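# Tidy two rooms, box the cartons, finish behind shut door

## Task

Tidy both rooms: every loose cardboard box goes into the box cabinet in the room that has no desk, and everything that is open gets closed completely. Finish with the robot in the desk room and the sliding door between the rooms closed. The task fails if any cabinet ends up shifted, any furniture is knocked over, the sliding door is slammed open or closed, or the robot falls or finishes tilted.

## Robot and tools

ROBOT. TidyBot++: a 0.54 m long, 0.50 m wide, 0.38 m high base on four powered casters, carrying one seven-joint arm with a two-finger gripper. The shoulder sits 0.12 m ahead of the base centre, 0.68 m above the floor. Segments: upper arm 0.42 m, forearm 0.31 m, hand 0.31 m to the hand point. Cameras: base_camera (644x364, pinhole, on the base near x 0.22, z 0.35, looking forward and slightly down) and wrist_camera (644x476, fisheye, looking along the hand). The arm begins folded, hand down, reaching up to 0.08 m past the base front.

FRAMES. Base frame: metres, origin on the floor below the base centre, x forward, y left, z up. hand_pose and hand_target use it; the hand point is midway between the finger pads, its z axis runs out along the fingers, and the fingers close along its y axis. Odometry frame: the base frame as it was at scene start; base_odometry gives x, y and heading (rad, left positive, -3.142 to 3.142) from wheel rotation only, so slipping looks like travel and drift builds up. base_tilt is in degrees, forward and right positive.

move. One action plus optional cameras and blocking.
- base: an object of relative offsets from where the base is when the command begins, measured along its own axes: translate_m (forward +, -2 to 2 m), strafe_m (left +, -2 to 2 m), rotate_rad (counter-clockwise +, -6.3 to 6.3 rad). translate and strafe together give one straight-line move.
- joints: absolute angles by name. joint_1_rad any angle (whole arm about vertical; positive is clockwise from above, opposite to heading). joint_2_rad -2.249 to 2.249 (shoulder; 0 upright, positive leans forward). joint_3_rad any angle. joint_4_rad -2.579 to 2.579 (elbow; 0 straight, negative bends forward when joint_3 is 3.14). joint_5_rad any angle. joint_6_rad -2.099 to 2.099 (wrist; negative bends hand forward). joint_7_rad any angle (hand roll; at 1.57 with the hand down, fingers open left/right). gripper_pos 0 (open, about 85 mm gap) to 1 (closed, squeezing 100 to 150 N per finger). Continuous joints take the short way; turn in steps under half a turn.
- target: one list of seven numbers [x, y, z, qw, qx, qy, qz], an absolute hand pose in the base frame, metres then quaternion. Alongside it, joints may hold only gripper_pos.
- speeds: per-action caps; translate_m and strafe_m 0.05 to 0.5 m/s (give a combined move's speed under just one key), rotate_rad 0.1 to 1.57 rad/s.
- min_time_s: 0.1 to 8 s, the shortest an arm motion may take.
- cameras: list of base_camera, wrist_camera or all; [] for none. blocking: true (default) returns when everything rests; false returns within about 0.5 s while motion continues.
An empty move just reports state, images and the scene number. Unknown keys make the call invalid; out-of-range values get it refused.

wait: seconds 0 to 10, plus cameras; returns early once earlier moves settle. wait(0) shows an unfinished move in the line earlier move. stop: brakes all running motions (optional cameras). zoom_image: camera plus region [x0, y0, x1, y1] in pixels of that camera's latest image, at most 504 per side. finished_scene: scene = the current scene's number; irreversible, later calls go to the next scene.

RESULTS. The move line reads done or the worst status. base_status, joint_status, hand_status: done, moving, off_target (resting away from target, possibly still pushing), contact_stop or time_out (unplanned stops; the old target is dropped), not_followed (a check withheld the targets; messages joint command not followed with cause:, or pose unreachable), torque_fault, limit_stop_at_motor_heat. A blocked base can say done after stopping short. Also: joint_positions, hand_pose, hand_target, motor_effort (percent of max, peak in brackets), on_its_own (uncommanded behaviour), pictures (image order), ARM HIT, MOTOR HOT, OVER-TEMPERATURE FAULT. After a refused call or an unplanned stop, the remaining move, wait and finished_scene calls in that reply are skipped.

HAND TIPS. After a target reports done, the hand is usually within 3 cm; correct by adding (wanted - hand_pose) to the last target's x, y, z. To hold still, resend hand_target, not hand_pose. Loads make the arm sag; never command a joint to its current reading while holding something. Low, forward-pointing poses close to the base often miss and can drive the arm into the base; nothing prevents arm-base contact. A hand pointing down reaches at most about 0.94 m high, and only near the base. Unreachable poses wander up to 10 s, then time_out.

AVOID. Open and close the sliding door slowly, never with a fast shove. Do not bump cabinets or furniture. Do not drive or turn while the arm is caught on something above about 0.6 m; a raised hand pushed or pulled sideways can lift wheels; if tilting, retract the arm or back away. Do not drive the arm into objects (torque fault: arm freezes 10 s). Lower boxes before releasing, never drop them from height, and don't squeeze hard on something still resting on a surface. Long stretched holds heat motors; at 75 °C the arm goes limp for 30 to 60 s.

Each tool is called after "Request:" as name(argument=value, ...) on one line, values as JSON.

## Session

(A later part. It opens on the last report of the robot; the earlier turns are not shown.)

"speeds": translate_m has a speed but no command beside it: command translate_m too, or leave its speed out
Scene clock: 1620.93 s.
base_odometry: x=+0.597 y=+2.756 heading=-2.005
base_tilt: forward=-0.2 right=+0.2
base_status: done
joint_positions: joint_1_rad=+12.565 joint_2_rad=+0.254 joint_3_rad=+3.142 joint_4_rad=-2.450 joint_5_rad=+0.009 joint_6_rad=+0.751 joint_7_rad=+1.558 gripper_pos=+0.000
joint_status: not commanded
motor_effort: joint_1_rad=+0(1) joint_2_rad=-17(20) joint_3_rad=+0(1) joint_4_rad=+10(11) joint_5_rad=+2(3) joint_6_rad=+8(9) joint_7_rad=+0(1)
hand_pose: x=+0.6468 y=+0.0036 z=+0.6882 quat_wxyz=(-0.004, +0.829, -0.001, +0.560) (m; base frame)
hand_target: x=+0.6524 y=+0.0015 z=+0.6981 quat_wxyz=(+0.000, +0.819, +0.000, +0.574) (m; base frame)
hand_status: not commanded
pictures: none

Request:
move(base={"strafe_m": 0.8}, speeds={"strafe_m": 0.3}, joints={"joint_1_rad": 12.566, "joint_2_rad": -0.345, "joint_3_rad": 3.1416, "joint_4_rad": -2.52, "joint_5_rad": 0.0, "joint_6_rad": 0.2, "joint_7_rad": 1.571}, min_time_s=2.0, cameras=[])

Request:
move(base={"rotate_rad": -1.508}, speeds={"rotate_rad": 0.8}, cameras=[])

Request:
move(base={"strafe_m": 1.1}, speeds={"strafe_m": 0.4})

Scene clock: 1633.70 s.
move: done
base_odometry: x=+1.323 y=+2.420 heading=-2.005
base_tilt: forward=-0.3 right=+0.2
base_status: done
joint_positions: joint_1_rad=+12.565 joint_2_rad=-0.330 joint_3_rad=+3.142 joint_4_rad=-2.493 joint_5_rad=+0.009 joint_6_rad=+0.252 joint_7_rad=+1.558 gripper_pos=+0.000
joint_status: all done
motor_effort: joint_1_rad=+0(2) joint_2_rad=-5(19) joint_3_rad=+0(3) joint_4_rad=+15(16) joint_5_rad=+1(3) joint_6_rad=+7(9) joint_7_rad=+0(2)
hand_pose: x=+0.5369 y=+0.0023 z=+0.8002 quat_wxyz=(-0.002, +0.817, -0.001, +0.577) (m; base frame)
hand_target: x=+0.5216 y=+0.0015 z=+0.7767 quat_wxyz=(+0.000, +0.835, +0.000, +0.551) (m; base frame)
hand_status: not commanded
pictures: none
No camera images: "cameras" was empty.

Scene clock: 1636.40 s.
move: done
base_odometry: x=+1.323 y=+2.420 heading=+2.771
base_tilt: forward=-0.2 right=+0.2
base_status: done
joint_positions: joint_1_rad=+12.565 joint_2_rad=-0.330 joint_3_rad=+3.142 joint_4_rad=-2.493 joint_5_rad=+0.009 joint_6_rad=+0.251 joint_7_rad=+1.558 gripper_pos=+0.000
joint_status: not commanded
motor_effort: joint_1_rad=+0(1) joint_2_rad=-4(6) joint_3_rad=+0(2) joint_4_rad=+16(16) joint_5_rad=+2(2) joint_6_rad=+8(9) joint_7_rad=+0(1)
hand_pose: x=+0.5368 y=+0.0023 z=+0.8001 quat_wxyz=(-0.002, +0.817, -0.001, +0.577) (m; base frame)
hand_target: x=+0.5216 y=+0.0015 z=+0.7767 quat_wxyz=(+0.000, +0.835, +0.000, +0.551) (m; base frame)
hand_status: not commanded
pictures: none
No camera images: "cameras" was empty.

Scene clock: 1640.27 s.
move: done
base_odometry: x=+0.924 y=+1.395 heading=+2.770
base_tilt: forward=-0.3 right=+0.2
base_status: done
joint_positions: joint_1_rad=+12.565 joint_2_rad=-0.330 joint_3_rad=+3.142 joint_4_rad=-2.493 joint_5_rad=+0.009 joint_6_rad=+0.251 joint_7_rad=+1.558 gripper_pos=+0.000
joint_status: not commanded
motor_effort: joint_1_rad=+0(1) joint_2_rad=-5(5) joint_3_rad=+0(2) joint_4_rad=+15(16) joint_5_rad=+1(2) joint_6_rad=+8(9) joint_7_rad=+0(1)
hand_pose: x=+0.5368 y=+0.0023 z=+0.8001 quat_wxyz=(-0.002, +0.817, -0.001, +0.577) (m; base frame)
hand_target: x=+0.5216 y=+0.0015 z=+0.7767 quat_wxyz=(+0.000, +0.835, +0.000, +0.551) (m; base frame)
hand_status: not commanded
pictures: base_camera, wrist_camera
camera_calibration:
wrist_camera: T_world_to_cam=[[-0.00559803, -0.999979, 0.00331229, 0.00242956], [-0.352715, -0.00112492, -0.93573, 0.988043], [0.935714, -0.00640654, -0.352702, -0.0872451], [0, 0, 0, 1]] pos_world=[0.430148, 0.00298204, 0.893762]

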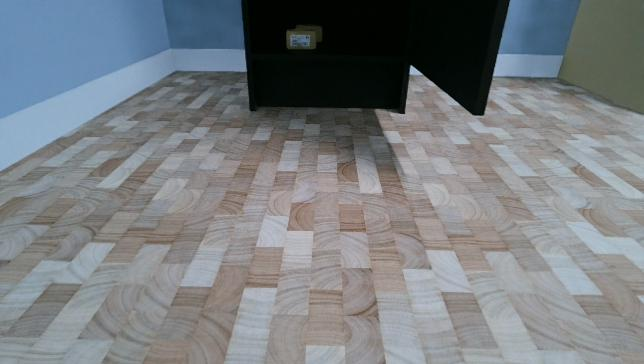

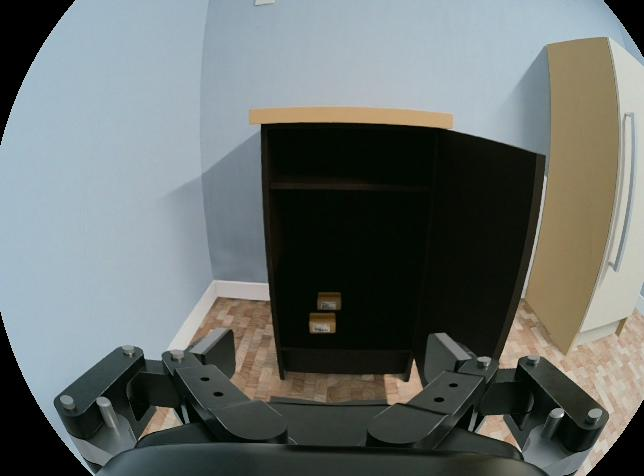

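Request:
zoom_image(camera="wrist_camera", region=[230, 90, 480, 390])

Scaled by 1.680.

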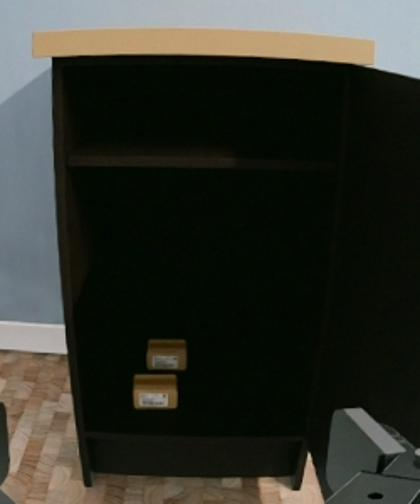

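Request:
move(base={"translate_m": -0.473, "strafe_m": 0.1}, speeds={"translate_m": 0.4}, joints={"joint_1_rad": 11.0}, min_time_s=1.5)

Scene clock: 1719.20 s.
move: done
base_odometry: x=+1.329 y=+1.129 heading=+2.770
base_tilt: forward=-0.3 right=+0.2
base_status: done
joint_positions: joint_1_rad=+11.024 joint_2_rad=-0.332 joint_3_rad=+3.142 joint_4_rad=-2.494 joint_5_rad=+0.009 joint_6_rad=+0.250 joint_7_rad=+1.558 gripper_pos=+0.000
joint_status: all done
motor_effort: joint_1_rad=+0(1) joint_2_rad=-5(7) joint_3_rad=-1(3) joint_4_rad=+15(16) joint_5_rad=+1(3) joint_6_rad=+8(8) joint_7_rad=+0(1)
hand_pose: x=+0.1291 y=+0.4171 z=+0.8001 quat_wxyz=(-0.403, +0.587, +0.568, +0.412) (m; base frame)
hand_target: x=+0.1194 y=+0.4026 z=+0.7767 quat_wxyz=(-0.389, +0.591, +0.589, +0.390) (m; base frame)
hand_status: not commanded
pictures: base_camera, wrist_camera
camera_calibration:
wrist_camera: T_world_to_cam=[[0.999373, -0.0352703, 0.00324971, -0.117148], [-0.00939782, -0.352503, -0.935763, 0.947074], [0.0341502, 0.935146, -0.352613, 0.0205437], [0, 0, 0, 1]] pos_world=[0.125273, 0.310503, 0.893862]

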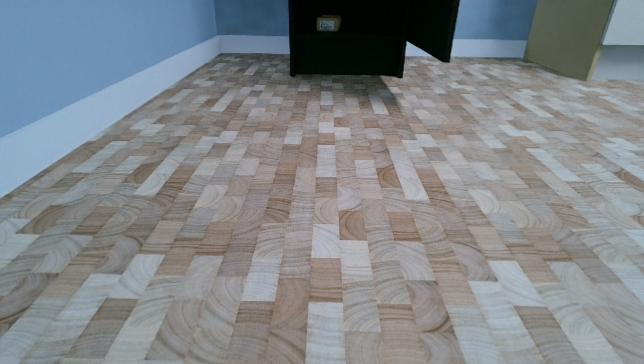

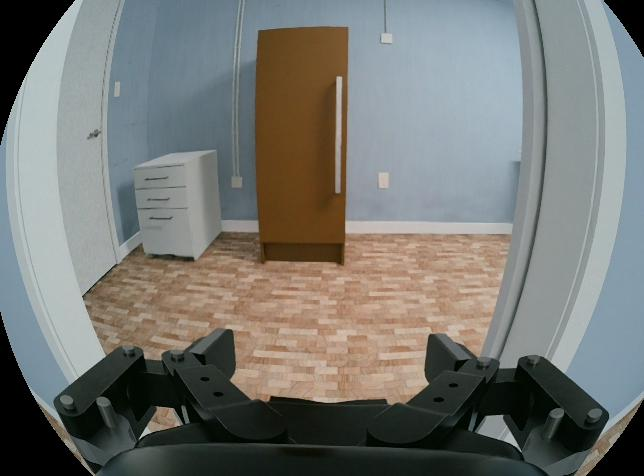

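Request:
move(joints={"joint_1_rad": 12.566, "joint_2_rad": -0.345, "joint_4_rad": -2.52, "joint_6_rad": -0.8}, min_time_s=1.5, cameras=[])

Request:
move(base={"strafe_m": 0.55}, speeds={"strafe_m": 0.25})

Scene clock: 1749.53 s.
move: done
base_odometry: x=+1.329 y=+1.129 heading=+2.770
base_tilt: forward=-0.2 right=+0.2
base_status: not commanded
joint_positions: joint_1_rad=+12.541 joint_2_rad=-0.332 joint_3_rad=+3.142 joint_4_rad=-2.495 joint_5_rad=+0.009 joint_6_rad=-0.754 joint_7_rad=+1.558 gripper_pos=+0.000
joint_status: all done
motor_effort: joint_1_rad=+0(1) joint_2_rad=-1(6) joint_3_rad=+0(2) joint_4_rad=+12(16) joint_5_rad=+2(2) joint_6_rad=+1(8) joint_7_rad=+0(1)
hand_pose: x=+0.3122 y=+0.0042 z=+0.6007 quat_wxyz=(+0.001, +0.994, +0.009, +0.112) (m; base frame)
hand_target: x=+0.2870 y=+0.0014 z=+0.5922 quat_wxyz=(+0.000, +0.997, +0.000, +0.083) (m; base frame)
hand_status: not commanded
pictures: none
No camera images: "cameras" was empty.

Scene clock: 1752.57 s.
move: done
base_odometry: x=+1.129 y=+0.617 heading=+2.770
base_tilt: forward=-0.3 right=+0.2
base_status: done
joint_positions: joint_1_rad=+12.542 joint_2_rad=-0.332 joint_3_rad=+3.142 joint_4_rad=-2.495 joint_5_rad=+0.009 joint_6_rad=-0.755 joint_7_rad=+1.558 gripper_pos=+0.000
joint_status: not commanded
motor_effort: joint_1_rad=+0(1) joint_2_rad=-1(2) joint_3_rad=+0(1) joint_4_rad=+12(12) joint_5_rad=+1(2) joint_6_rad=+1(2) joint_7_rad=+1(1)
hand_pose: x=+0.3117 y=+0.0041 z=+0.6007 quat_wxyz=(+0.001, +0.994, +0.009, +0.112) (m; base frame)
hand_target: x=+0.2870 y=+0.0014 z=+0.5922 quat_wxyz=(+0.000, +0.997, +0.000, +0.083) (m; base frame)
hand_status: not commanded
pictures: base_camera, wrist_camera
camera_calibration:
wrist_camera: T_world_to_cam=[[0.0197544, -0.9997, 0.0144569, -0.0108942], [-0.978919, -0.0222798, -0.20303, 0.477307], [0.203292, -0.0101414, -0.979066, 0.657577], [0, 0, 0, 1]] pos_world=[0.33378, 0.00641211, 0.740876]

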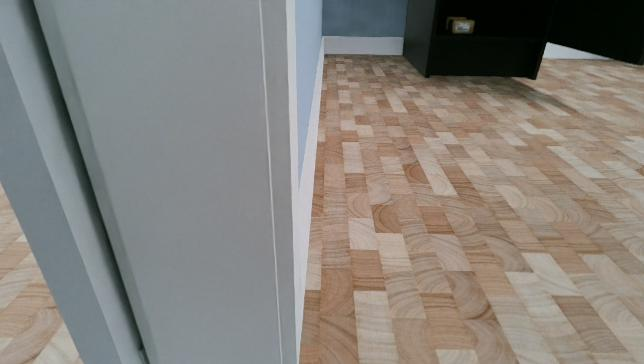

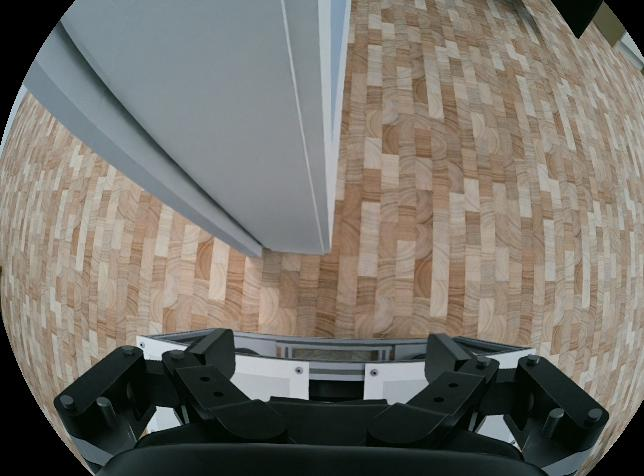

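Request:
move(base={"strafe_m": 0.976}, speeds={"strafe_m": 0.3}, cameras=[])

Request:
move(base={"translate_m": 0.7}, joints={"joint_1_rad": 12.566, "joint_2_rad": 0.0887, "joint_3_rad": 3.1416, "joint_4_rad": -2.241, "joint_5_rad": 0.0, "joint_6_rad": 0.236, "joint_7_rad": 1.571}, min_time_s=2.0)

Scene clock: 1769.47 s.
move: done
base_odometry: x=+0.775 y=-0.293 heading=+2.770
base_tilt: forward=-0.2 right=+0.2
base_status: done
joint_positions: joint_1_rad=+12.542 joint_2_rad=-0.332 joint_3_rad=+3.142 joint_4_rad=-2.495 joint_5_rad=+0.009 joint_6_rad=-0.756 joint_7_rad=+1.558 gripper_pos=+0.000
joint_status: not commanded
motor_effort: joint_1_rad=+0(1) joint_2_rad=-1(2) joint_3_rad=+0(1) joint_4_rad=+12(13) joint_5_rad=+2(3) joint_6_rad=+1(2) joint_7_rad=+1(1)
hand_pose: x=+0.3115 y=+0.0040 z=+0.6006 quat_wxyz=(+0.001, +0.994, +0.008, +0.111) (m; base frame)
hand_target: x=+0.2870 y=+0.0014 z=+0.5922 quat_wxyz=(+0.000, +0.997, +0.000, +0.083) (m; base frame)
hand_status: not commanded
pictures: none
No camera images: "cameras" was empty.

Scene clock: 1772.13 s.
move: done
base_odometry: x=+0.123 y=-0.039 heading=+2.771
base_tilt: forward=-0.3 right=+0.2
base_status: done
joint_positions: joint_1_rad=+12.542 joint_2_rad=+0.076 joint_3_rad=+3.142 joint_4_rad=-2.267 joint_5_rad=+0.009 joint_6_rad=+0.185 joint_7_rad=+1.558 gripper_pos=+0.000
joint_status: all done
motor_effort: joint_1_rad=+0(1) joint_2_rad=-15(17) joint_3_rad=+0(2) joint_4_rad=+13(14) joint_5_rad=+2(2) joint_6_rad=+7(7) joint_7_rad=+0(1)
hand_pose: x=+0.6351 y=+0.0141 z=+0.7096 quat_wxyz=(-0.007, +0.881, +0.009, +0.472) (m; base frame)
hand_target: x=+0.6541 y=+0.0015 z=+0.7291 quat_wxyz=(+0.000, +0.866, +0.000, +0.500) (m; base frame)
hand_status: not commanded
pictures: base_camera, wrist_camera
camera_calibration:
wrist_camera: T_world_to_cam=[[0.0182319, -0.99982, 0.00526764, -0.0013669], [-0.569624, -0.0147168, -0.821774, 0.995216], [0.821703, 0.011982, -0.569789, 0.0150414], [0, 0, 0, 1]] pos_world=[0.554564, 0.0130995, 0.82642]

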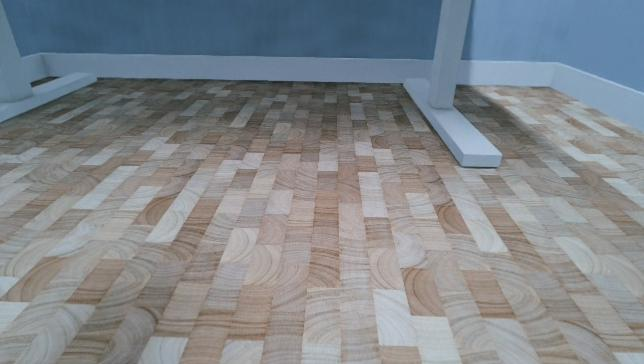

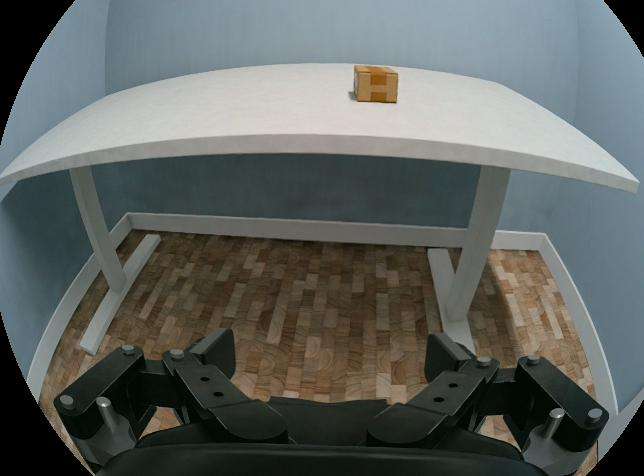

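Request:
move(joints={"joint_1_rad": 12.566, "joint_2_rad": -0.0798, "joint_3_rad": 3.1416, "joint_4_rad": -1.9576, "joint_5_rad": 0.0, "joint_6_rad": -0.216, "joint_7_rad": 1.571}, min_time_s=1.5, cameras=[])

Request:
move(base={"translate_m": 0.15, "strafe_m": -0.034}, speeds={"translate_m": 0.15})

Scene clock: 1797.10 s.
move: done
base_odometry: x=+0.123 y=-0.039 heading=+2.771
base_tilt: forward=-0.2 right=+0.2
base_status: not commanded
joint_positions: joint_1_rad=+12.542 joint_2_rad=-0.059 joint_3_rad=+3.142 joint_4_rad=-1.993 joint_5_rad=+0.009 joint_6_rad=-0.165 joint_7_rad=+1.558 gripper_pos=+0.000
joint_status: all done
motor_effort: joint_1_rad=+0(1) joint_2_rad=-14(17) joint_3_rad=+0(1) joint_4_rad=+17(17) joint_5_rad=+1(2) joint_6_rad=+7(9) joint_7_rad=+0(2)
hand_pose: x=+0.6568 y=+0.0137 z=+0.8330 quat_wxyz=(-0.006, +0.867, +0.008, +0.498) (m; base frame)
hand_target: x=+0.6548 y=+0.0015 z=+0.8507 quat_wxyz=(+0.000, +0.866, +0.000, +0.500) (m; base frame)
hand_status: not commanded
pictures: none
No camera images: "cameras" was empty.

Scene clock: 1798.77 s.
move: done
base_odometry: x=-0.005 y=+0.047 heading=+2.771
base_tilt: forward=-0.3 right=+0.2
base_status: done
joint_positions: joint_1_rad=+12.543 joint_2_rad=-0.067 joint_3_rad=+3.142 joint_4_rad=-1.992 joint_5_rad=+0.009 joint_6_rad=-0.168 joint_7_rad=+1.558 gripper_pos=+0.000
joint_status: not commanded
motor_effort: joint_1_rad=+0(1) joint_2_rad=-14(17) joint_3_rad=+1(2) joint_4_rad=+17(17) joint_5_rad=+1(2) joint_6_rad=+7(8) joint_7_rad=+0(1)
hand_pose: x=+0.6553 y=+0.0132 z=+0.8372 quat_wxyz=(-0.006, +0.866, +0.008, +0.500) (m; base frame)
hand_target: x=+0.6548 y=+0.0015 z=+0.8507 quat_wxyz=(+0.000, +0.866, +0.000, +0.500) (m; base frame)
hand_status: not commanded
pictures: base_camera, wrist_camera
camera_calibration:
wrist_camera: T_world_to_cam=[[0.0144922, -0.999874, 0.00642199, -0.00181939], [-0.515312, -0.0129727, -0.856904, 1.10536], [0.85688, 0.00910912, -0.515435, 0.00268984], [0, 0, 0, 1]] pos_world=[0.567326, 0.0124958, 0.948584]

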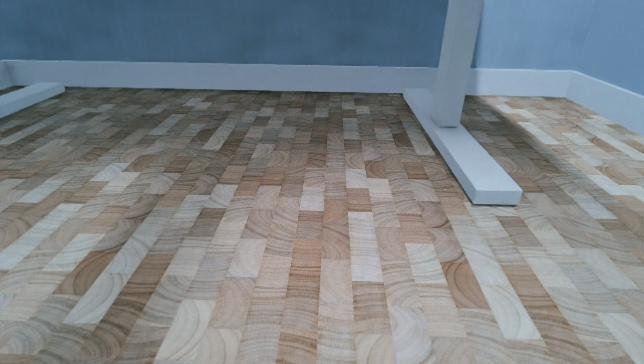

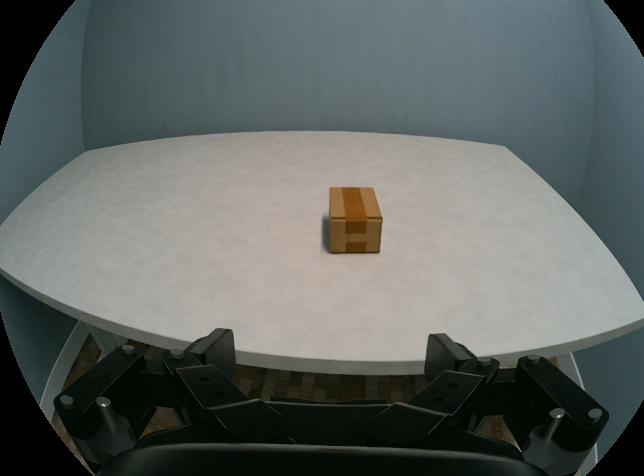

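Request:
move(base={"translate_m": 0.25, "strafe_m": -0.016}, speeds={"translate_m": 0.15}, joints={"joint_1_rad": 12.566, "joint_2_rad": 0.0479, "joint_3_rad": 3.1416, "joint_4_rad": -1.8666, "joint_5_rad": 0.0, "joint_6_rad": -0.1795, "joint_7_rad": 1.571}, min_time_s=1.5)

Scene clock: 1841.90 s.
move: done
base_odometry: x=-0.232 y=+0.153 heading=+2.771
base_tilt: forward=-0.2 right=+0.2
base_status: done
joint_positions: joint_1_rad=+12.543 joint_2_rad=+0.033 joint_3_rad=+3.142 joint_4_rad=-1.903 joint_5_rad=+0.009 joint_6_rad=-0.168 joint_7_rad=+1.558 gripper_pos=+0.000
joint_status: all done
motor_effort: joint_1_rad=+0(1) joint_2_rad=-17(19) joint_3_rad=+1(2) joint_4_rad=+17(18) joint_5_rad=+2(3) joint_6_rad=+7(8) joint_7_rad=+0(1)
hand_pose: x=+0.6945 y=+0.0140 z=+0.8318 quat_wxyz=(-0.006, +0.868, +0.008, +0.496) (m; base frame)
hand_target: x=+0.7048 y=+0.0016 z=+0.8406 quat_wxyz=(+0.000, +0.866, +0.000, +0.500) (m; base frame)
hand_status: not commanded
pictures: base_camera, wrist_camera
camera_calibration:
wrist_camera: T_world_to_cam=[[0.014268, -0.999877, 0.00655116, -0.0015639], [-0.524691, -0.0130642, -0.851193, 1.12266], [0.851173, 0.00870748, -0.524812, -0.0219843], [0, 0, 0, 1]] pos_world=[0.607783, 0.0132944, 0.944072]

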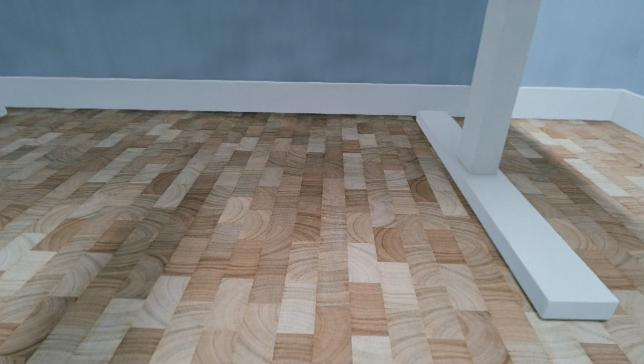

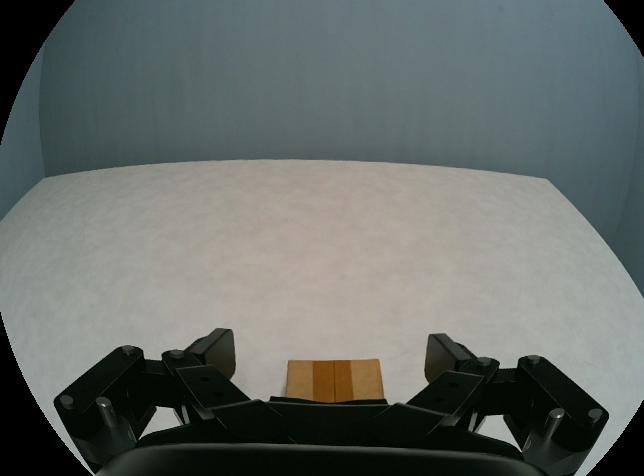

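Request:
move(base={"translate_m": 0.02}, speeds={"translate_m": 0.1}, joints={"joint_1_rad": 12.566, "joint_2_rad": 0.1684, "joint_3_rad": 3.1416, "joint_4_rad": -2.079, "joint_5_rad": 0.0, "joint_6_rad": 0.1534, "joint_7_rad": 1.571}, min_time_s=2.5)

Scene clock: 1865.93 s.
move: done
base_odometry: x=-0.251 y=+0.160 heading=+2.771
base_tilt: forward=-0.2 right=+0.2
base_status: done
joint_positions: joint_1_rad=+12.543 joint_2_rad=+0.144 joint_3_rad=+3.142 joint_4_rad=-2.053 joint_5_rad=+0.009 joint_6_rad=+0.102 joint_7_rad=+1.558 gripper_pos=+0.000
joint_status: all done
motor_effort: joint_1_rad=+0(1) joint_2_rad=-19(20) joint_3_rad=+0(1) joint_4_rad=+15(17) joint_5_rad=+2(3) joint_6_rad=+8(9) joint_7_rad=+0(1)
hand_pose: x=+0.7032 y=+0.0148 z=+0.7579 quat_wxyz=(-0.007, +0.866, +0.008, +0.499) (m; base frame)
hand_target: x=+0.7043 y=+0.0016 z=+0.7442 quat_wxyz=(+0.000, +0.866, +0.000, +0.500) (m; base frame)
hand_status: not commanded
pictures: base_camera, wrist_camera
camera_calibration:
wrist_camera: T_world_to_cam=[[0.0161474, -0.999855, 0.00542942, -0.000860358], [-0.517288, -0.0130008, -0.855713, 1.06261], [0.855659, 0.011009, -0.517423, -0.0769312], [0, 0, 0, 1]] pos_world=[0.615514, 0.0138014, 0.869484]

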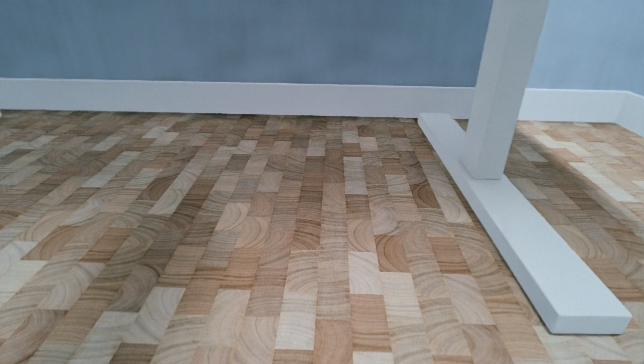

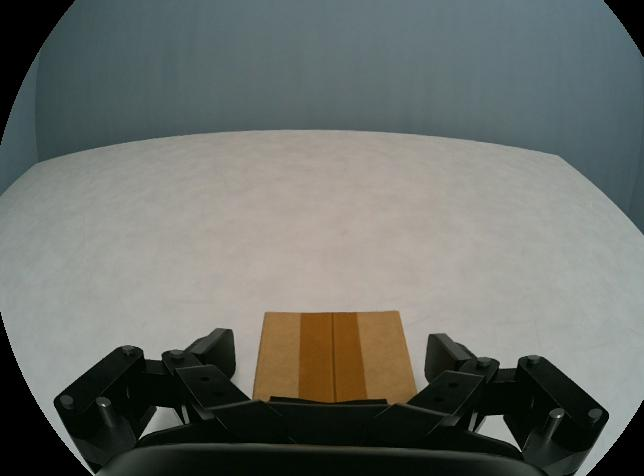

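Request:
move(joints={"joint_2_rad": 0.2137, "joint_4_rad": -2.1252, "joint_6_rad": 0.2449}, min_time_s=1.5)

Scene clock: 1878.20 s.
move: done
base_odometry: x=-0.251 y=+0.160 heading=+2.771
base_tilt: forward=-0.2 right=+0.2
base_status: not commanded
joint_positions: joint_1_rad=+12.546 joint_2_rad=+0.168 joint_3_rad=+3.142 joint_4_rad=-2.084 joint_5_rad=+0.009 joint_6_rad=+0.210 joint_7_rad=+1.558 gripper_pos=+0.000
joint_status: all done
motor_effort: joint_1_rad=-1(1) joint_2_rad=-16(20) joint_3_rad=-1(2) joint_4_rad=+12(15) joint_5_rad=+1(2) joint_6_rad=+5(9) joint_7_rad=+0(1)
hand_pose: x=+0.7109 y=+0.0137 z=+0.7575 quat_wxyz=(-0.007, +0.852, +0.007, +0.523) (m; base frame)
hand_target: x=+0.7040 y=+0.0016 z=+0.7190 quat_wxyz=(+0.000, +0.866, +0.000, +0.500) (m; base frame)
hand_status: not commanded
pictures: base_camera, wrist_camera
camera_calibration:
wrist_camera: T_world_to_cam=[[0.0138882, -0.999894, 0.00447861, 0.00026162], [-0.470396, -0.010486, -0.882393, 1.05309], [0.882346, 0.0101481, -0.470491, -0.138114], [0, 0, 0, 1]] pos_world=[0.617227, 0.0127058, 0.864253]

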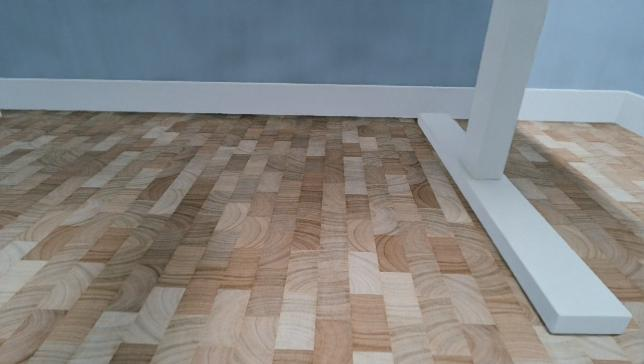

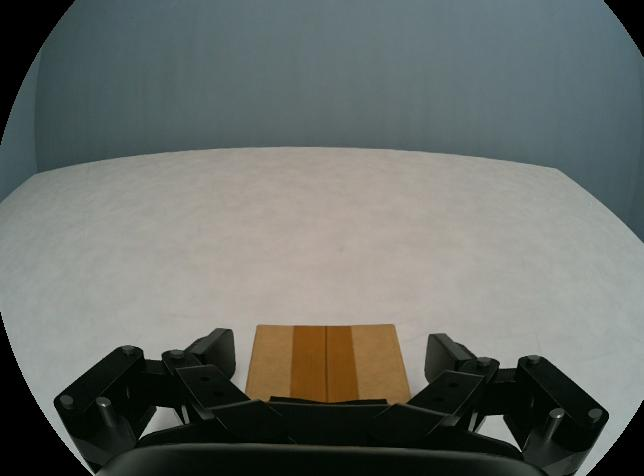

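Request:
move(joints={"joint_2_rad": 0.2357, "joint_4_rad": -2.141, "joint_6_rad": 0.225}, min_time_s=1.0)

Scene clock: 1897.10 s.
move: done
base_odometry: x=-0.251 y=+0.160 heading=+2.771
base_tilt: forward=-0.3 right=+0.2
base_status: not commanded
joint_positions: joint_1_rad=+12.547 joint_2_rad=+0.169 joint_3_rad=+3.142 joint_4_rad=-2.084 joint_5_rad=+0.009 joint_6_rad=+0.211 joint_7_rad=+1.558 gripper_pos=+0.000
joint_status: all done
motor_effort: joint_1_rad=-1(2) joint_2_rad=-13(16) joint_3_rad=-1(2) joint_4_rad=+9(13) joint_5_rad=+1(2) joint_6_rad=+2(6) joint_7_rad=+0(1)
hand_pose: x=+0.7110 y=+0.0134 z=+0.7567 quat_wxyz=(-0.007, +0.853, +0.007, +0.522) (m; base frame)
hand_target: x=+0.6952 y=+0.0016 z=+0.6933 quat_wxyz=(+0.000, +0.880, +0.000, +0.475) (m; base frame)
hand_status: not commanded
pictures: base_camera, wrist_camera
camera_calibration:
wrist_camera: T_world_to_cam=[[0.0135344, -0.999899, 0.00442315, 0.000327201], [-0.471308, -0.0102807, -0.881909, 1.05266], [0.881865, 0.00985147, -0.471399, -0.137666], [0, 0, 0, 1]] pos_world=[0.617524, 0.0125055, 0.863451]

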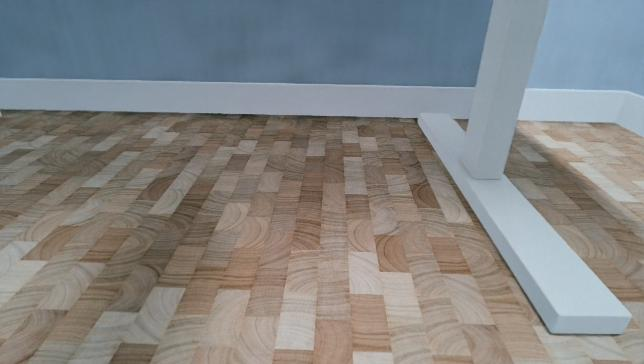

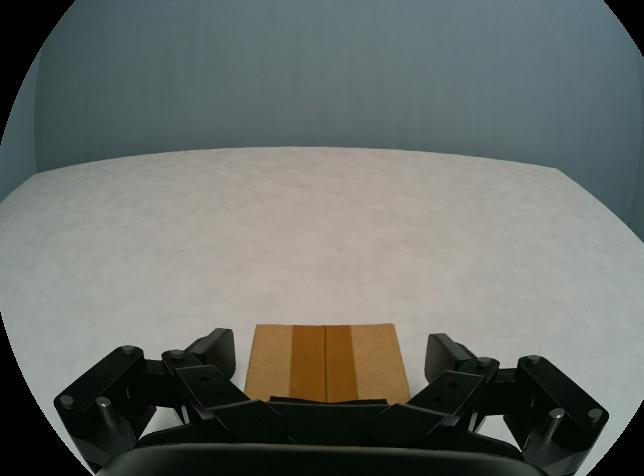

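Request:
move(base={"strafe_m": 0.007}, speeds={"strafe_m": 0.05}, joints={"joint_2_rad": 0.2557, "joint_4_rad": -2.161, "joint_6_rad": 0.205}, min_time_s=1.0)

Scene clock: 1948.97 s.
move: off_target
base_odometry: x=-0.254 y=+0.154 heading=+2.770
base_tilt: forward=-0.2 right=+0.2
base_status: done
joint_positions: joint_1_rad=+12.554 joint_2_rad=+0.171 joint_3_rad=+3.142 joint_4_rad=-2.085 joint_5_rad=+0.009 joint_6_rad=+0.213 joint_7_rad=+1.558 gripper_pos=+0.000
joint_status: joint_4_rad off_target (ended at -2.085, target -2.161); the others done
motor_effort: joint_1_rad=-1(3) joint_2_rad=-9(13) joint_3_rad=-1(3) joint_4_rad=+6(9) joint_5_rad=+1(2) joint_6_rad=-1(3) joint_7_rad=+0(1)
hand_pose: x=+0.7113 y=+0.0091 z=+0.7560 quat_wxyz=(-0.005, +0.853, +0.004, +0.522) (m; base frame)
hand_target: x=+0.6834 y=+0.0016 z=+0.6674 quat_wxyz=(+0.000, +0.894, +0.000, +0.448) (m; base frame)
hand_status: not commanded
pictures: base_camera, wrist_camera
camera_calibration:
wrist_camera: T_world_to_cam=[[0.00624583, -0.999971, 0.00446033, 0.00118831], [-0.471568, -0.00687867, -0.881803, 1.05219], [0.881808, 0.00340424, -0.471597, -0.137973], [0, 0, 0, 1]] pos_world=[0.617837, 0.00889563, 0.862751]

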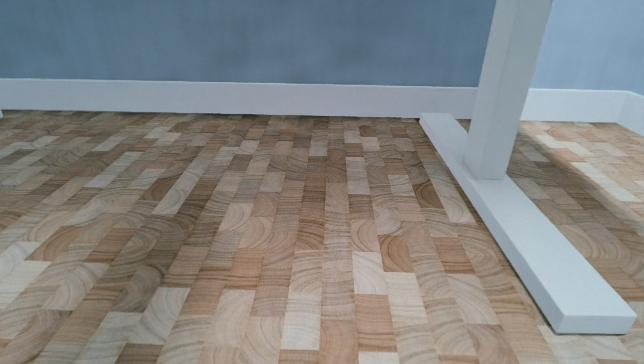

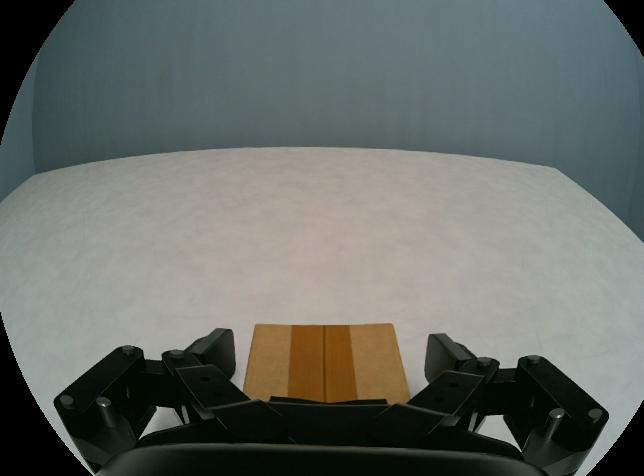

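Request:
move(joints={"joint_2_rad": 0.121, "joint_4_rad": -2.0182, "joint_6_rad": 0.045}, min_time_s=1.0, cameras=[])

Request:
move(base={"translate_m": -0.05}, speeds={"translate_m": 0.1})

Scene clock: 1976.33 s.
move: done
base_odometry: x=-0.254 y=+0.154 heading=+2.770
base_tilt: forward=-0.3 right=+0.2
base_status: not commanded
joint_positions: joint_1_rad=+12.554 joint_2_rad=+0.147 joint_3_rad=+3.142 joint_4_rad=-2.051 joint_5_rad=+0.009 joint_6_rad=+0.091 joint_7_rad=+1.558 gripper_pos=+0.000
joint_status: all done
motor_effort: joint_1_rad=+0(1) joint_2_rad=-19(19) joint_3_rad=+0(2) joint_4_rad=+14(15) joint_5_rad=+1(2) joint_6_rad=+6(7) joint_7_rad=+0(1)
hand_pose: x=+0.7028 y=+0.0087 z=+0.7544 quat_wxyz=(-0.004, +0.869, +0.004, +0.494) (m; base frame)
hand_target: x=+0.7043 y=+0.0016 z=+0.7747 quat_wxyz=(+0.000, +0.866, +0.000, +0.500) (m; base frame)
hand_status: not commanded
pictures: none
No camera images: "cameras" was empty.

Scene clock: 1977.40 s.
move: done
base_odometry: x=-0.207 y=+0.135 heading=+2.770
base_tilt: forward=-0.3 right=+0.3
base_status: done
joint_positions: joint_1_rad=+12.554 joint_2_rad=+0.141 joint_3_rad=+3.142 joint_4_rad=-2.049 joint_5_rad=+0.009 joint_6_rad=+0.090 joint_7_rad=+1.558 gripper_pos=+0.000
joint_status: not commanded
motor_effort: joint_1_rad=+0(1) joint_2_rad=-19(21) joint_3_rad=+0(1) joint_4_rad=+15(16) joint_5_rad=+1(2) joint_6_rad=+7(8) joint_7_rad=+1(1)
hand_pose: x=+0.7027 y=+0.0087 z=+0.7586 quat_wxyz=(-0.004, +0.868, +0.004, +0.497) (m; base frame)
hand_target: x=+0.7043 y=+0.0016 z=+0.7747 quat_wxyz=(+0.000, +0.866, +0.000, +0.500) (m; base frame)
hand_status: not commanded
pictures: base_camera, wrist_camera
camera_calibration:
wrist_camera: T_world_to_cam=[[0.0056941, -0.999969, 0.00549252, 0.000402514], [-0.52172, -0.00765654, -0.853082, 1.06387], [0.853098, 0.00199198, -0.521747, -0.0708893], [0, 0, 0, 1]] pos_world=[0.615514, 0.00868925, 0.870578]

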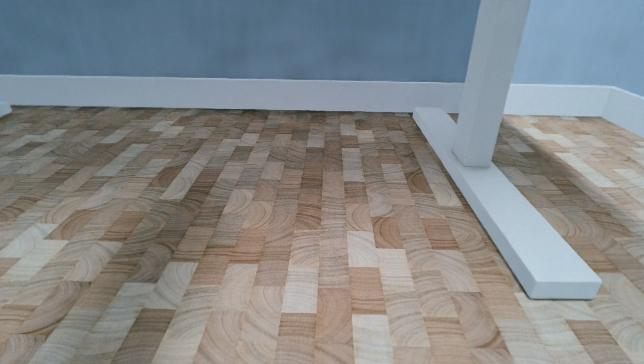

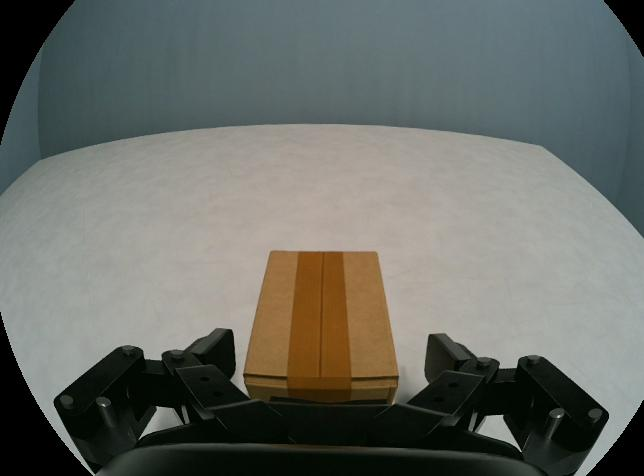

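Request:
move(base={"translate_m": 0.02, "strafe_m": 0.005}, speeds={"translate_m": 0.05}, cameras=[])

Request:
move(joints={"joint_2_rad": 0.204, "joint_4_rad": -2.119, "joint_6_rad": 0.229}, min_time_s=1.5)

Scene clock: 2009.10 s.
move: done
base_odometry: x=-0.227 y=+0.138 heading=+2.770
base_tilt: forward=-0.2 right=+0.2
base_status: done
joint_positions: joint_1_rad=+12.554 joint_2_rad=+0.140 joint_3_rad=+3.142 joint_4_rad=-2.049 joint_5_rad=+0.009 joint_6_rad=+0.089 joint_7_rad=+1.558 gripper_pos=+0.000
joint_status: not commanded
motor_effort: joint_1_rad=+0(1) joint_2_rad=-19(21) joint_3_rad=+0(2) joint_4_rad=+14(16) joint_5_rad=+1(2) joint_6_rad=+7(8) joint_7_rad=+0(1)
hand_pose: x=+0.7027 y=+0.0086 z=+0.7593 quat_wxyz=(-0.004, +0.867, +0.004, +0.498) (m; base frame)
hand_target: x=+0.7043 y=+0.0016 z=+0.7747 quat_wxyz=(+0.000, +0.866, +0.000, +0.500) (m; base frame)
hand_status: not commanded
pictures: none
No camera images: "cameras" was empty.

Scene clock: 2010.90 s.
move: done
base_odometry: x=-0.227 y=+0.138 heading=+2.770
base_tilt: forward=-0.2 right=+0.2
base_status: not commanded
joint_positions: joint_1_rad=+12.554 joint_2_rad=+0.180 joint_3_rad=+3.142 joint_4_rad=-2.094 joint_5_rad=+0.009 joint_6_rad=+0.178 joint_7_rad=+1.558 gripper_pos=+0.000
joint_status: all done
motor_effort: joint_1_rad=+0(1) joint_2_rad=-19(20) joint_3_rad=+0(1) joint_4_rad=+14(15) joint_5_rad=+1(2) joint_6_rad=+7(9) joint_7_rad=+0(1)
hand_pose: x=+0.7034 y=+0.0089 z=+0.7365 quat_wxyz=(-0.005, +0.866, +0.004, +0.499) (m; base frame)
hand_target: x=+0.7034 y=+0.0016 z=+0.7235 quat_wxyz=(+0.000, +0.866, +0.000, +0.500) (m; base frame)
hand_status: not commanded
pictures: base_camera, wrist_camera
camera_calibration:
wrist_camera: T_world_to_cam=[[0.00617241, -0.999968, 0.00499535, 0.000654577], [-0.517657, -0.00746923, -0.855556, 1.04439], [0.855566, 0.00269496, -0.517687, -0.0877807], [0, 0, 0, 1]] pos_world=[0.615731, 0.00869187, 0.848084]

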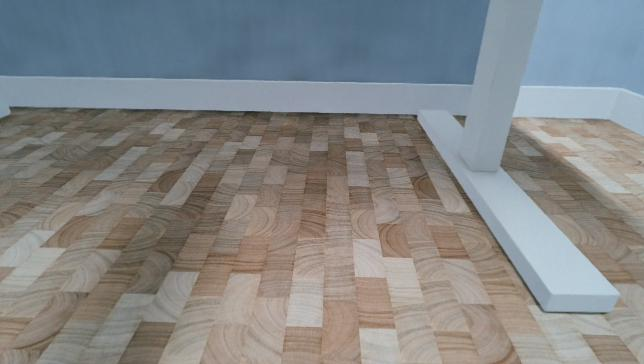

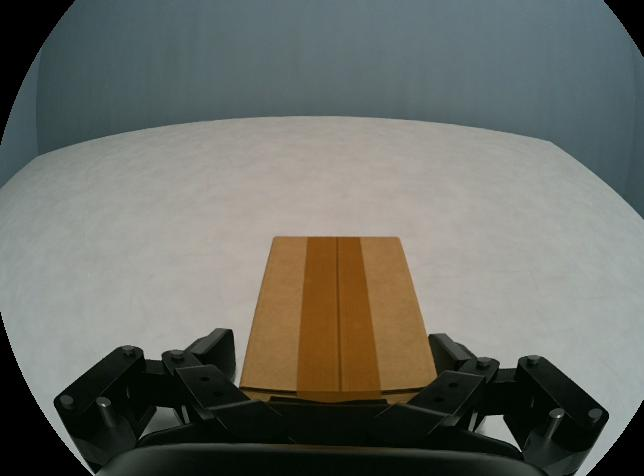

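Request:
move(joints={"gripper_pos": 0.36})

Scene clock: 2022.47 s.
move: done
base_odometry: x=-0.227 y=+0.138 heading=+2.770
base_tilt: forward=-0.2 right=+0.2
base_status: not commanded
joint_positions: joint_1_rad=+12.554 joint_2_rad=+0.181 joint_3_rad=+3.142 joint_4_rad=-2.094 joint_5_rad=+0.009 joint_6_rad=+0.194 joint_7_rad=+1.558 gripper_pos=+0.341
joint_status: all done
motor_effort: joint_1_rad=+0(1) joint_2_rad=-18(21) joint_3_rad=-1(1) joint_4_rad=+13(15) joint_5_rad=+2(2) joint_6_rad=+6(8) joint_7_rad=+0(1)
hand_pose: x=+0.7058 y=+0.0090 z=+0.7401 quat_wxyz=(-0.005, +0.863, +0.004, +0.506) (m; base frame)
hand_target: x=+0.7034 y=+0.0016 z=+0.7235 quat_wxyz=(+0.000, +0.866, +0.000, +0.500) (m; base frame)
hand_status: not commanded
pictures: base_camera, wrist_camera
camera_calibration:
wrist_camera: T_world_to_cam=[[0.00617273, -0.999969, 0.00481305, 0.000894314], [-0.504875, -0.00727112, -0.863162, 1.04535], [0.86317, 0.00289808, -0.504905, -0.102789], [0, 0, 0, 1]] pos_world=[0.616489, 0.00879303, 0.850402]

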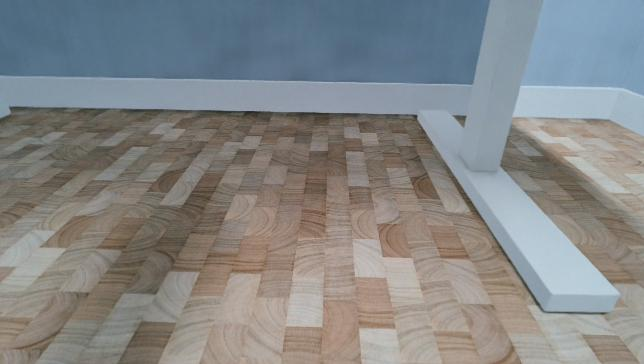

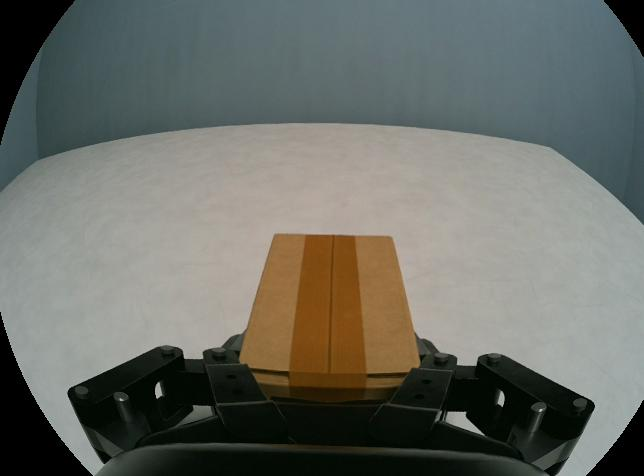

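Request:
move(joints={"gripper_pos": 0.45}, cameras=["wrist_camera"])

Scene clock: 2050.80 s.
move: off_target
base_odometry: x=-0.227 y=+0.138 heading=+2.770
base_tilt: forward=-0.2 right=+0.2
base_status: not commanded
joint_positions: joint_1_rad=+12.554 joint_2_rad=+0.181 joint_3_rad=+3.142 joint_4_rad=-2.094 joint_5_rad=+0.009 joint_6_rad=+0.194 joint_7_rad=+1.558 gripper_pos=+0.343
joint_status: gripper_pos off_target (ended at +0.343, target +0.450)
motor_effort: joint_1_rad=+0(1) joint_2_rad=-17(18) joint_3_rad=+0(1) joint_4_rad=+13(13) joint_5_rad=+1(2) joint_6_rad=+6(7) joint_7_rad=+0(0)
hand_pose: x=+0.7058 y=+0.0090 z=+0.7402 quat_wxyz=(-0.005, +0.863, +0.004, +0.506) (m; base frame)
hand_target: x=+0.7034 y=+0.0016 z=+0.7235 quat_wxyz=(+0.000, +0.866, +0.000, +0.500) (m; base frame)
hand_status: not commanded
pictures: wrist_camera
camera_calibration:
wrist_camera: T_world_to_cam=[[0.00617276, -0.999969, 0.00481475, 0.000892843], [-0.5048, -0.00727235, -0.863206, 1.04534], [0.863214, 0.00289788, -0.504829, -0.10288], [0, 0, 0, 1]] pos_world=[0.61649, 0.00879303, 0.850402]

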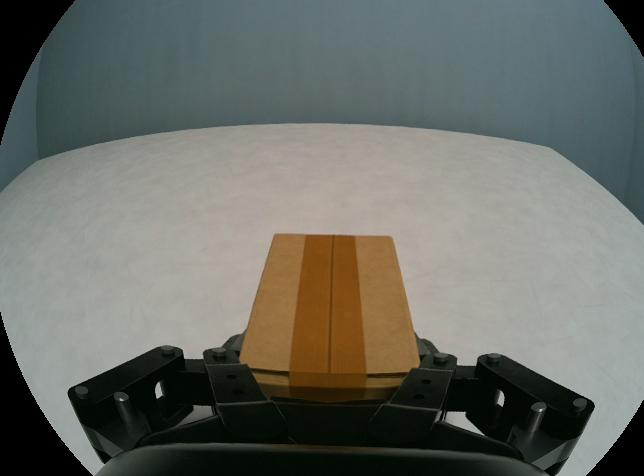

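Request:
move(joints={"joint_2_rad": 0.0479, "joint_4_rad": -1.8666, "joint_6_rad": -0.1795}, min_time_s=2.0, cameras=["wrist_camera"])

Scene clock: 2067.20 s.
move: done
base_odometry: x=-0.227 y=+0.138 heading=+2.770
base_tilt: forward=-0.2 right=+0.2
base_status: not commanded
joint_positions: joint_1_rad=+12.554 joint_2_rad=+0.080 joint_3_rad=+3.142 joint_4_rad=-1.910 joint_5_rad=+0.009 joint_6_rad=-0.133 joint_7_rad=+1.558 gripper_pos=+0.343
joint_status: all done
motor_effort: joint_1_rad=+0(1) joint_2_rad=-19(21) joint_3_rad=+0(1) joint_4_rad=+17(17) joint_5_rad=+2(2) joint_6_rad=+7(9) joint_7_rad=+1(1)
hand_pose: x=+0.7048 y=+0.0081 z=+0.8100 quat_wxyz=(-0.003, +0.873, +0.003, +0.487) (m; base frame)
hand_target: x=+0.7048 y=+0.0016 z=+0.8406 quat_wxyz=(+0.000, +0.866, +0.000, +0.500) (m; base frame)
hand_status: not commanded
pictures: wrist_camera
camera_calibration:
wrist_camera: T_world_to_cam=[[0.00400153, -0.99997, 0.00660978, -0.000306759], [-0.540854, -0.00772383, -0.841081, 1.11263], [0.841107, -0.000209314, -0.540868, -0.0219408], [0, 0, 0, 1]] pos_world=[0.620228, 0.00828246, 0.923951]

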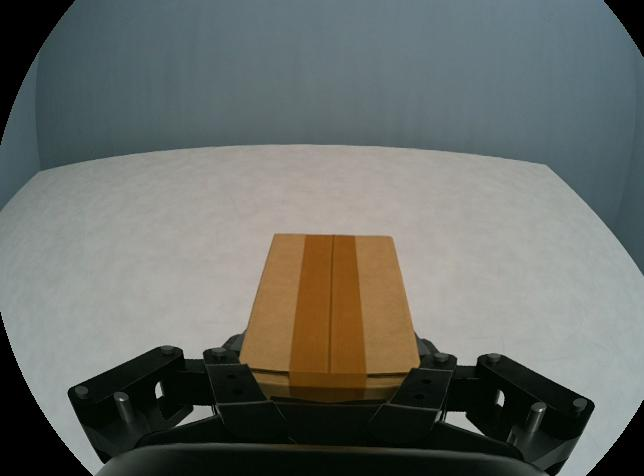

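Request:
move(base={"translate_m": -0.45}, speeds={"translate_m": 0.25}, cameras=[])

Request:
move(base={"translate_m": -0.64}, speeds={"translate_m": 0.3}, joints={"joint_1_rad": 12.566, "joint_2_rad": -0.35, "joint_4_rad": -2.3167, "joint_6_rad": -0.127}, min_time_s=2.0)

Scene clock: 2096.83 s.
move: done
base_odometry: x=+0.192 y=-0.026 heading=+2.770
base_tilt: forward=-0.2 right=+0.2
base_status: done
joint_positions: joint_1_rad=+12.554 joint_2_rad=+0.071 joint_3_rad=+3.142 joint_4_rad=-1.908 joint_5_rad=+0.009 joint_6_rad=-0.137 joint_7_rad=+1.558 gripper_pos=+0.343
joint_status: not commanded
motor_effort: joint_1_rad=+0(1) joint_2_rad=-19(23) joint_3_rad=+0(2) joint_4_rad=+16(18) joint_5_rad=+2(3) joint_6_rad=+8(9) joint_7_rad=+0(1)
hand_pose: x=+0.7035 y=+0.0080 z=+0.8156 quat_wxyz=(-0.003, +0.871, +0.003, +0.491) (m; base frame)
hand_target: x=+0.7048 y=+0.0016 z=+0.8406 quat_wxyz=(+0.000, +0.866, +0.000, +0.500) (m; base frame)
hand_status: not commanded
pictures: none
No camera images: "cameras" was empty.

Scene clock: 2099.90 s.
move: done
base_odometry: x=+0.789 y=-0.258 heading=+2.770
base_tilt: forward=-0.3 right=+0.2
base_status: done
joint_positions: joint_1_rad=+12.554 joint_2_rad=-0.336 joint_3_rad=+3.142 joint_4_rad=-2.300 joint_5_rad=+0.009 joint_6_rad=-0.137 joint_7_rad=+1.558 gripper_pos=+0.343
joint_status: all done
motor_effort: joint_1_rad=+0(2) joint_2_rad=-6(23) joint_3_rad=+0(1) joint_4_rad=+17(18) joint_5_rad=+2(2) joint_6_rad=+8(9) joint_7_rad=+0(1)
hand_pose: x=+0.5392 y=+0.0060 z=+0.8010 quat_wxyz=(-0.003, +0.868, +0.003, +0.497) (m; base frame)
hand_target: x=+0.5345 y=+0.0015 z=+0.8004 quat_wxyz=(+0.000, +0.866, +0.000, +0.500) (m; base frame)
hand_status: not commanded
pictures: base_camera, wrist_camera
camera_calibration:
wrist_camera: T_world_to_cam=[[0.00385897, -0.999974, 0.00611133, -0.00114082], [-0.522346, -0.00722706, -0.852703, 1.01487], [0.852725, 0.0000983283, -0.52236, 0.0914767], [0, 0, 0, 1]] pos_world=[0.452114, 0.00618476, 0.913176]

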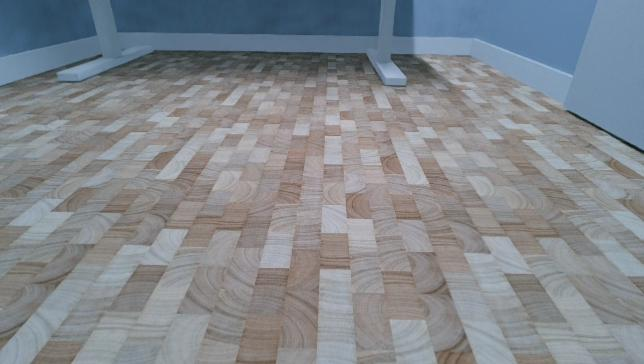

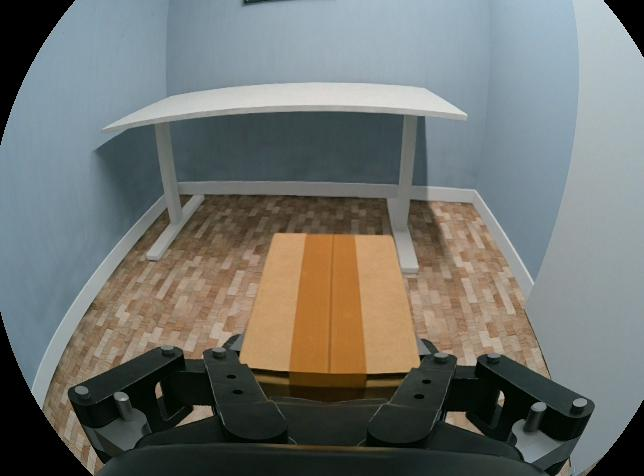

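Request:
move(base={"rotate_rad": -1.572}, speeds={"rotate_rad": 0.6})

Scene clock: 2107.43 s.
move: done
base_odometry: x=+0.789 y=-0.258 heading=+1.199
base_tilt: forward=-0.2 right=+0.2
base_status: done
joint_positions: joint_1_rad=+12.554 joint_2_rad=-0.336 joint_3_rad=+3.142 joint_4_rad=-2.300 joint_5_rad=+0.009 joint_6_rad=-0.137 joint_7_rad=+1.558 gripper_pos=+0.344
joint_status: not commanded
motor_effort: joint_1_rad=+0(1) joint_2_rad=-6(7) joint_3_rad=-1(2) joint_4_rad=+17(18) joint_5_rad=+2(3) joint_6_rad=+7(9) joint_7_rad=+0(1)
hand_pose: x=+0.5392 y=+0.0060 z=+0.8010 quat_wxyz=(-0.003, +0.868, +0.003, +0.497) (m; base frame)
hand_target: x=+0.5345 y=+0.0015 z=+0.8004 quat_wxyz=(+0.000, +0.866, +0.000, +0.500) (m; base frame)
hand_status: not commanded
pictures: base_camera, wrist_camera
camera_calibration:
wrist_camera: T_world_to_cam=[[0.0037729, -0.999974, 0.00616222, -0.00114867], [-0.522347, -0.00722549, -0.852703, 1.01487], [0.852725, -0.0000016575, -0.52236, 0.0914771], [0, 0, 0, 1]] pos_world=[0.452115, 0.00618446, 0.913176]

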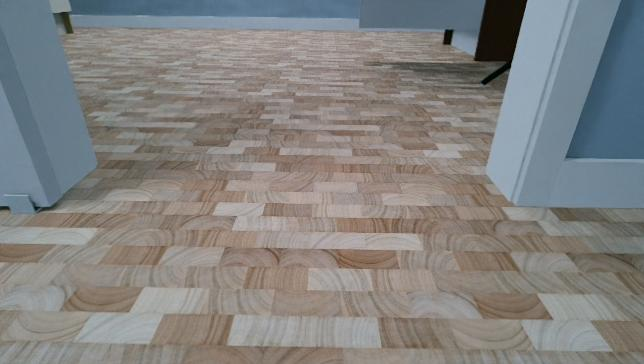

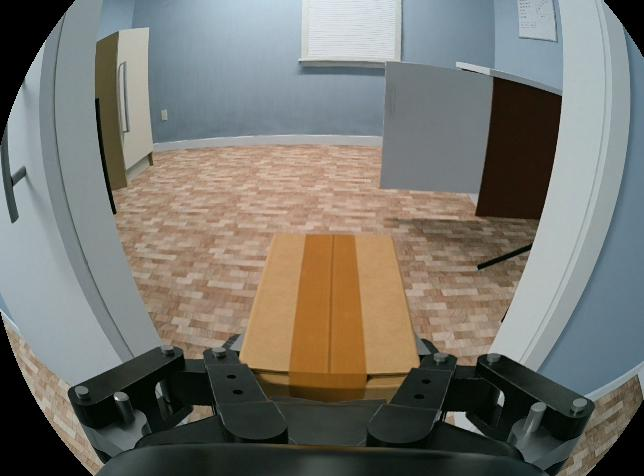

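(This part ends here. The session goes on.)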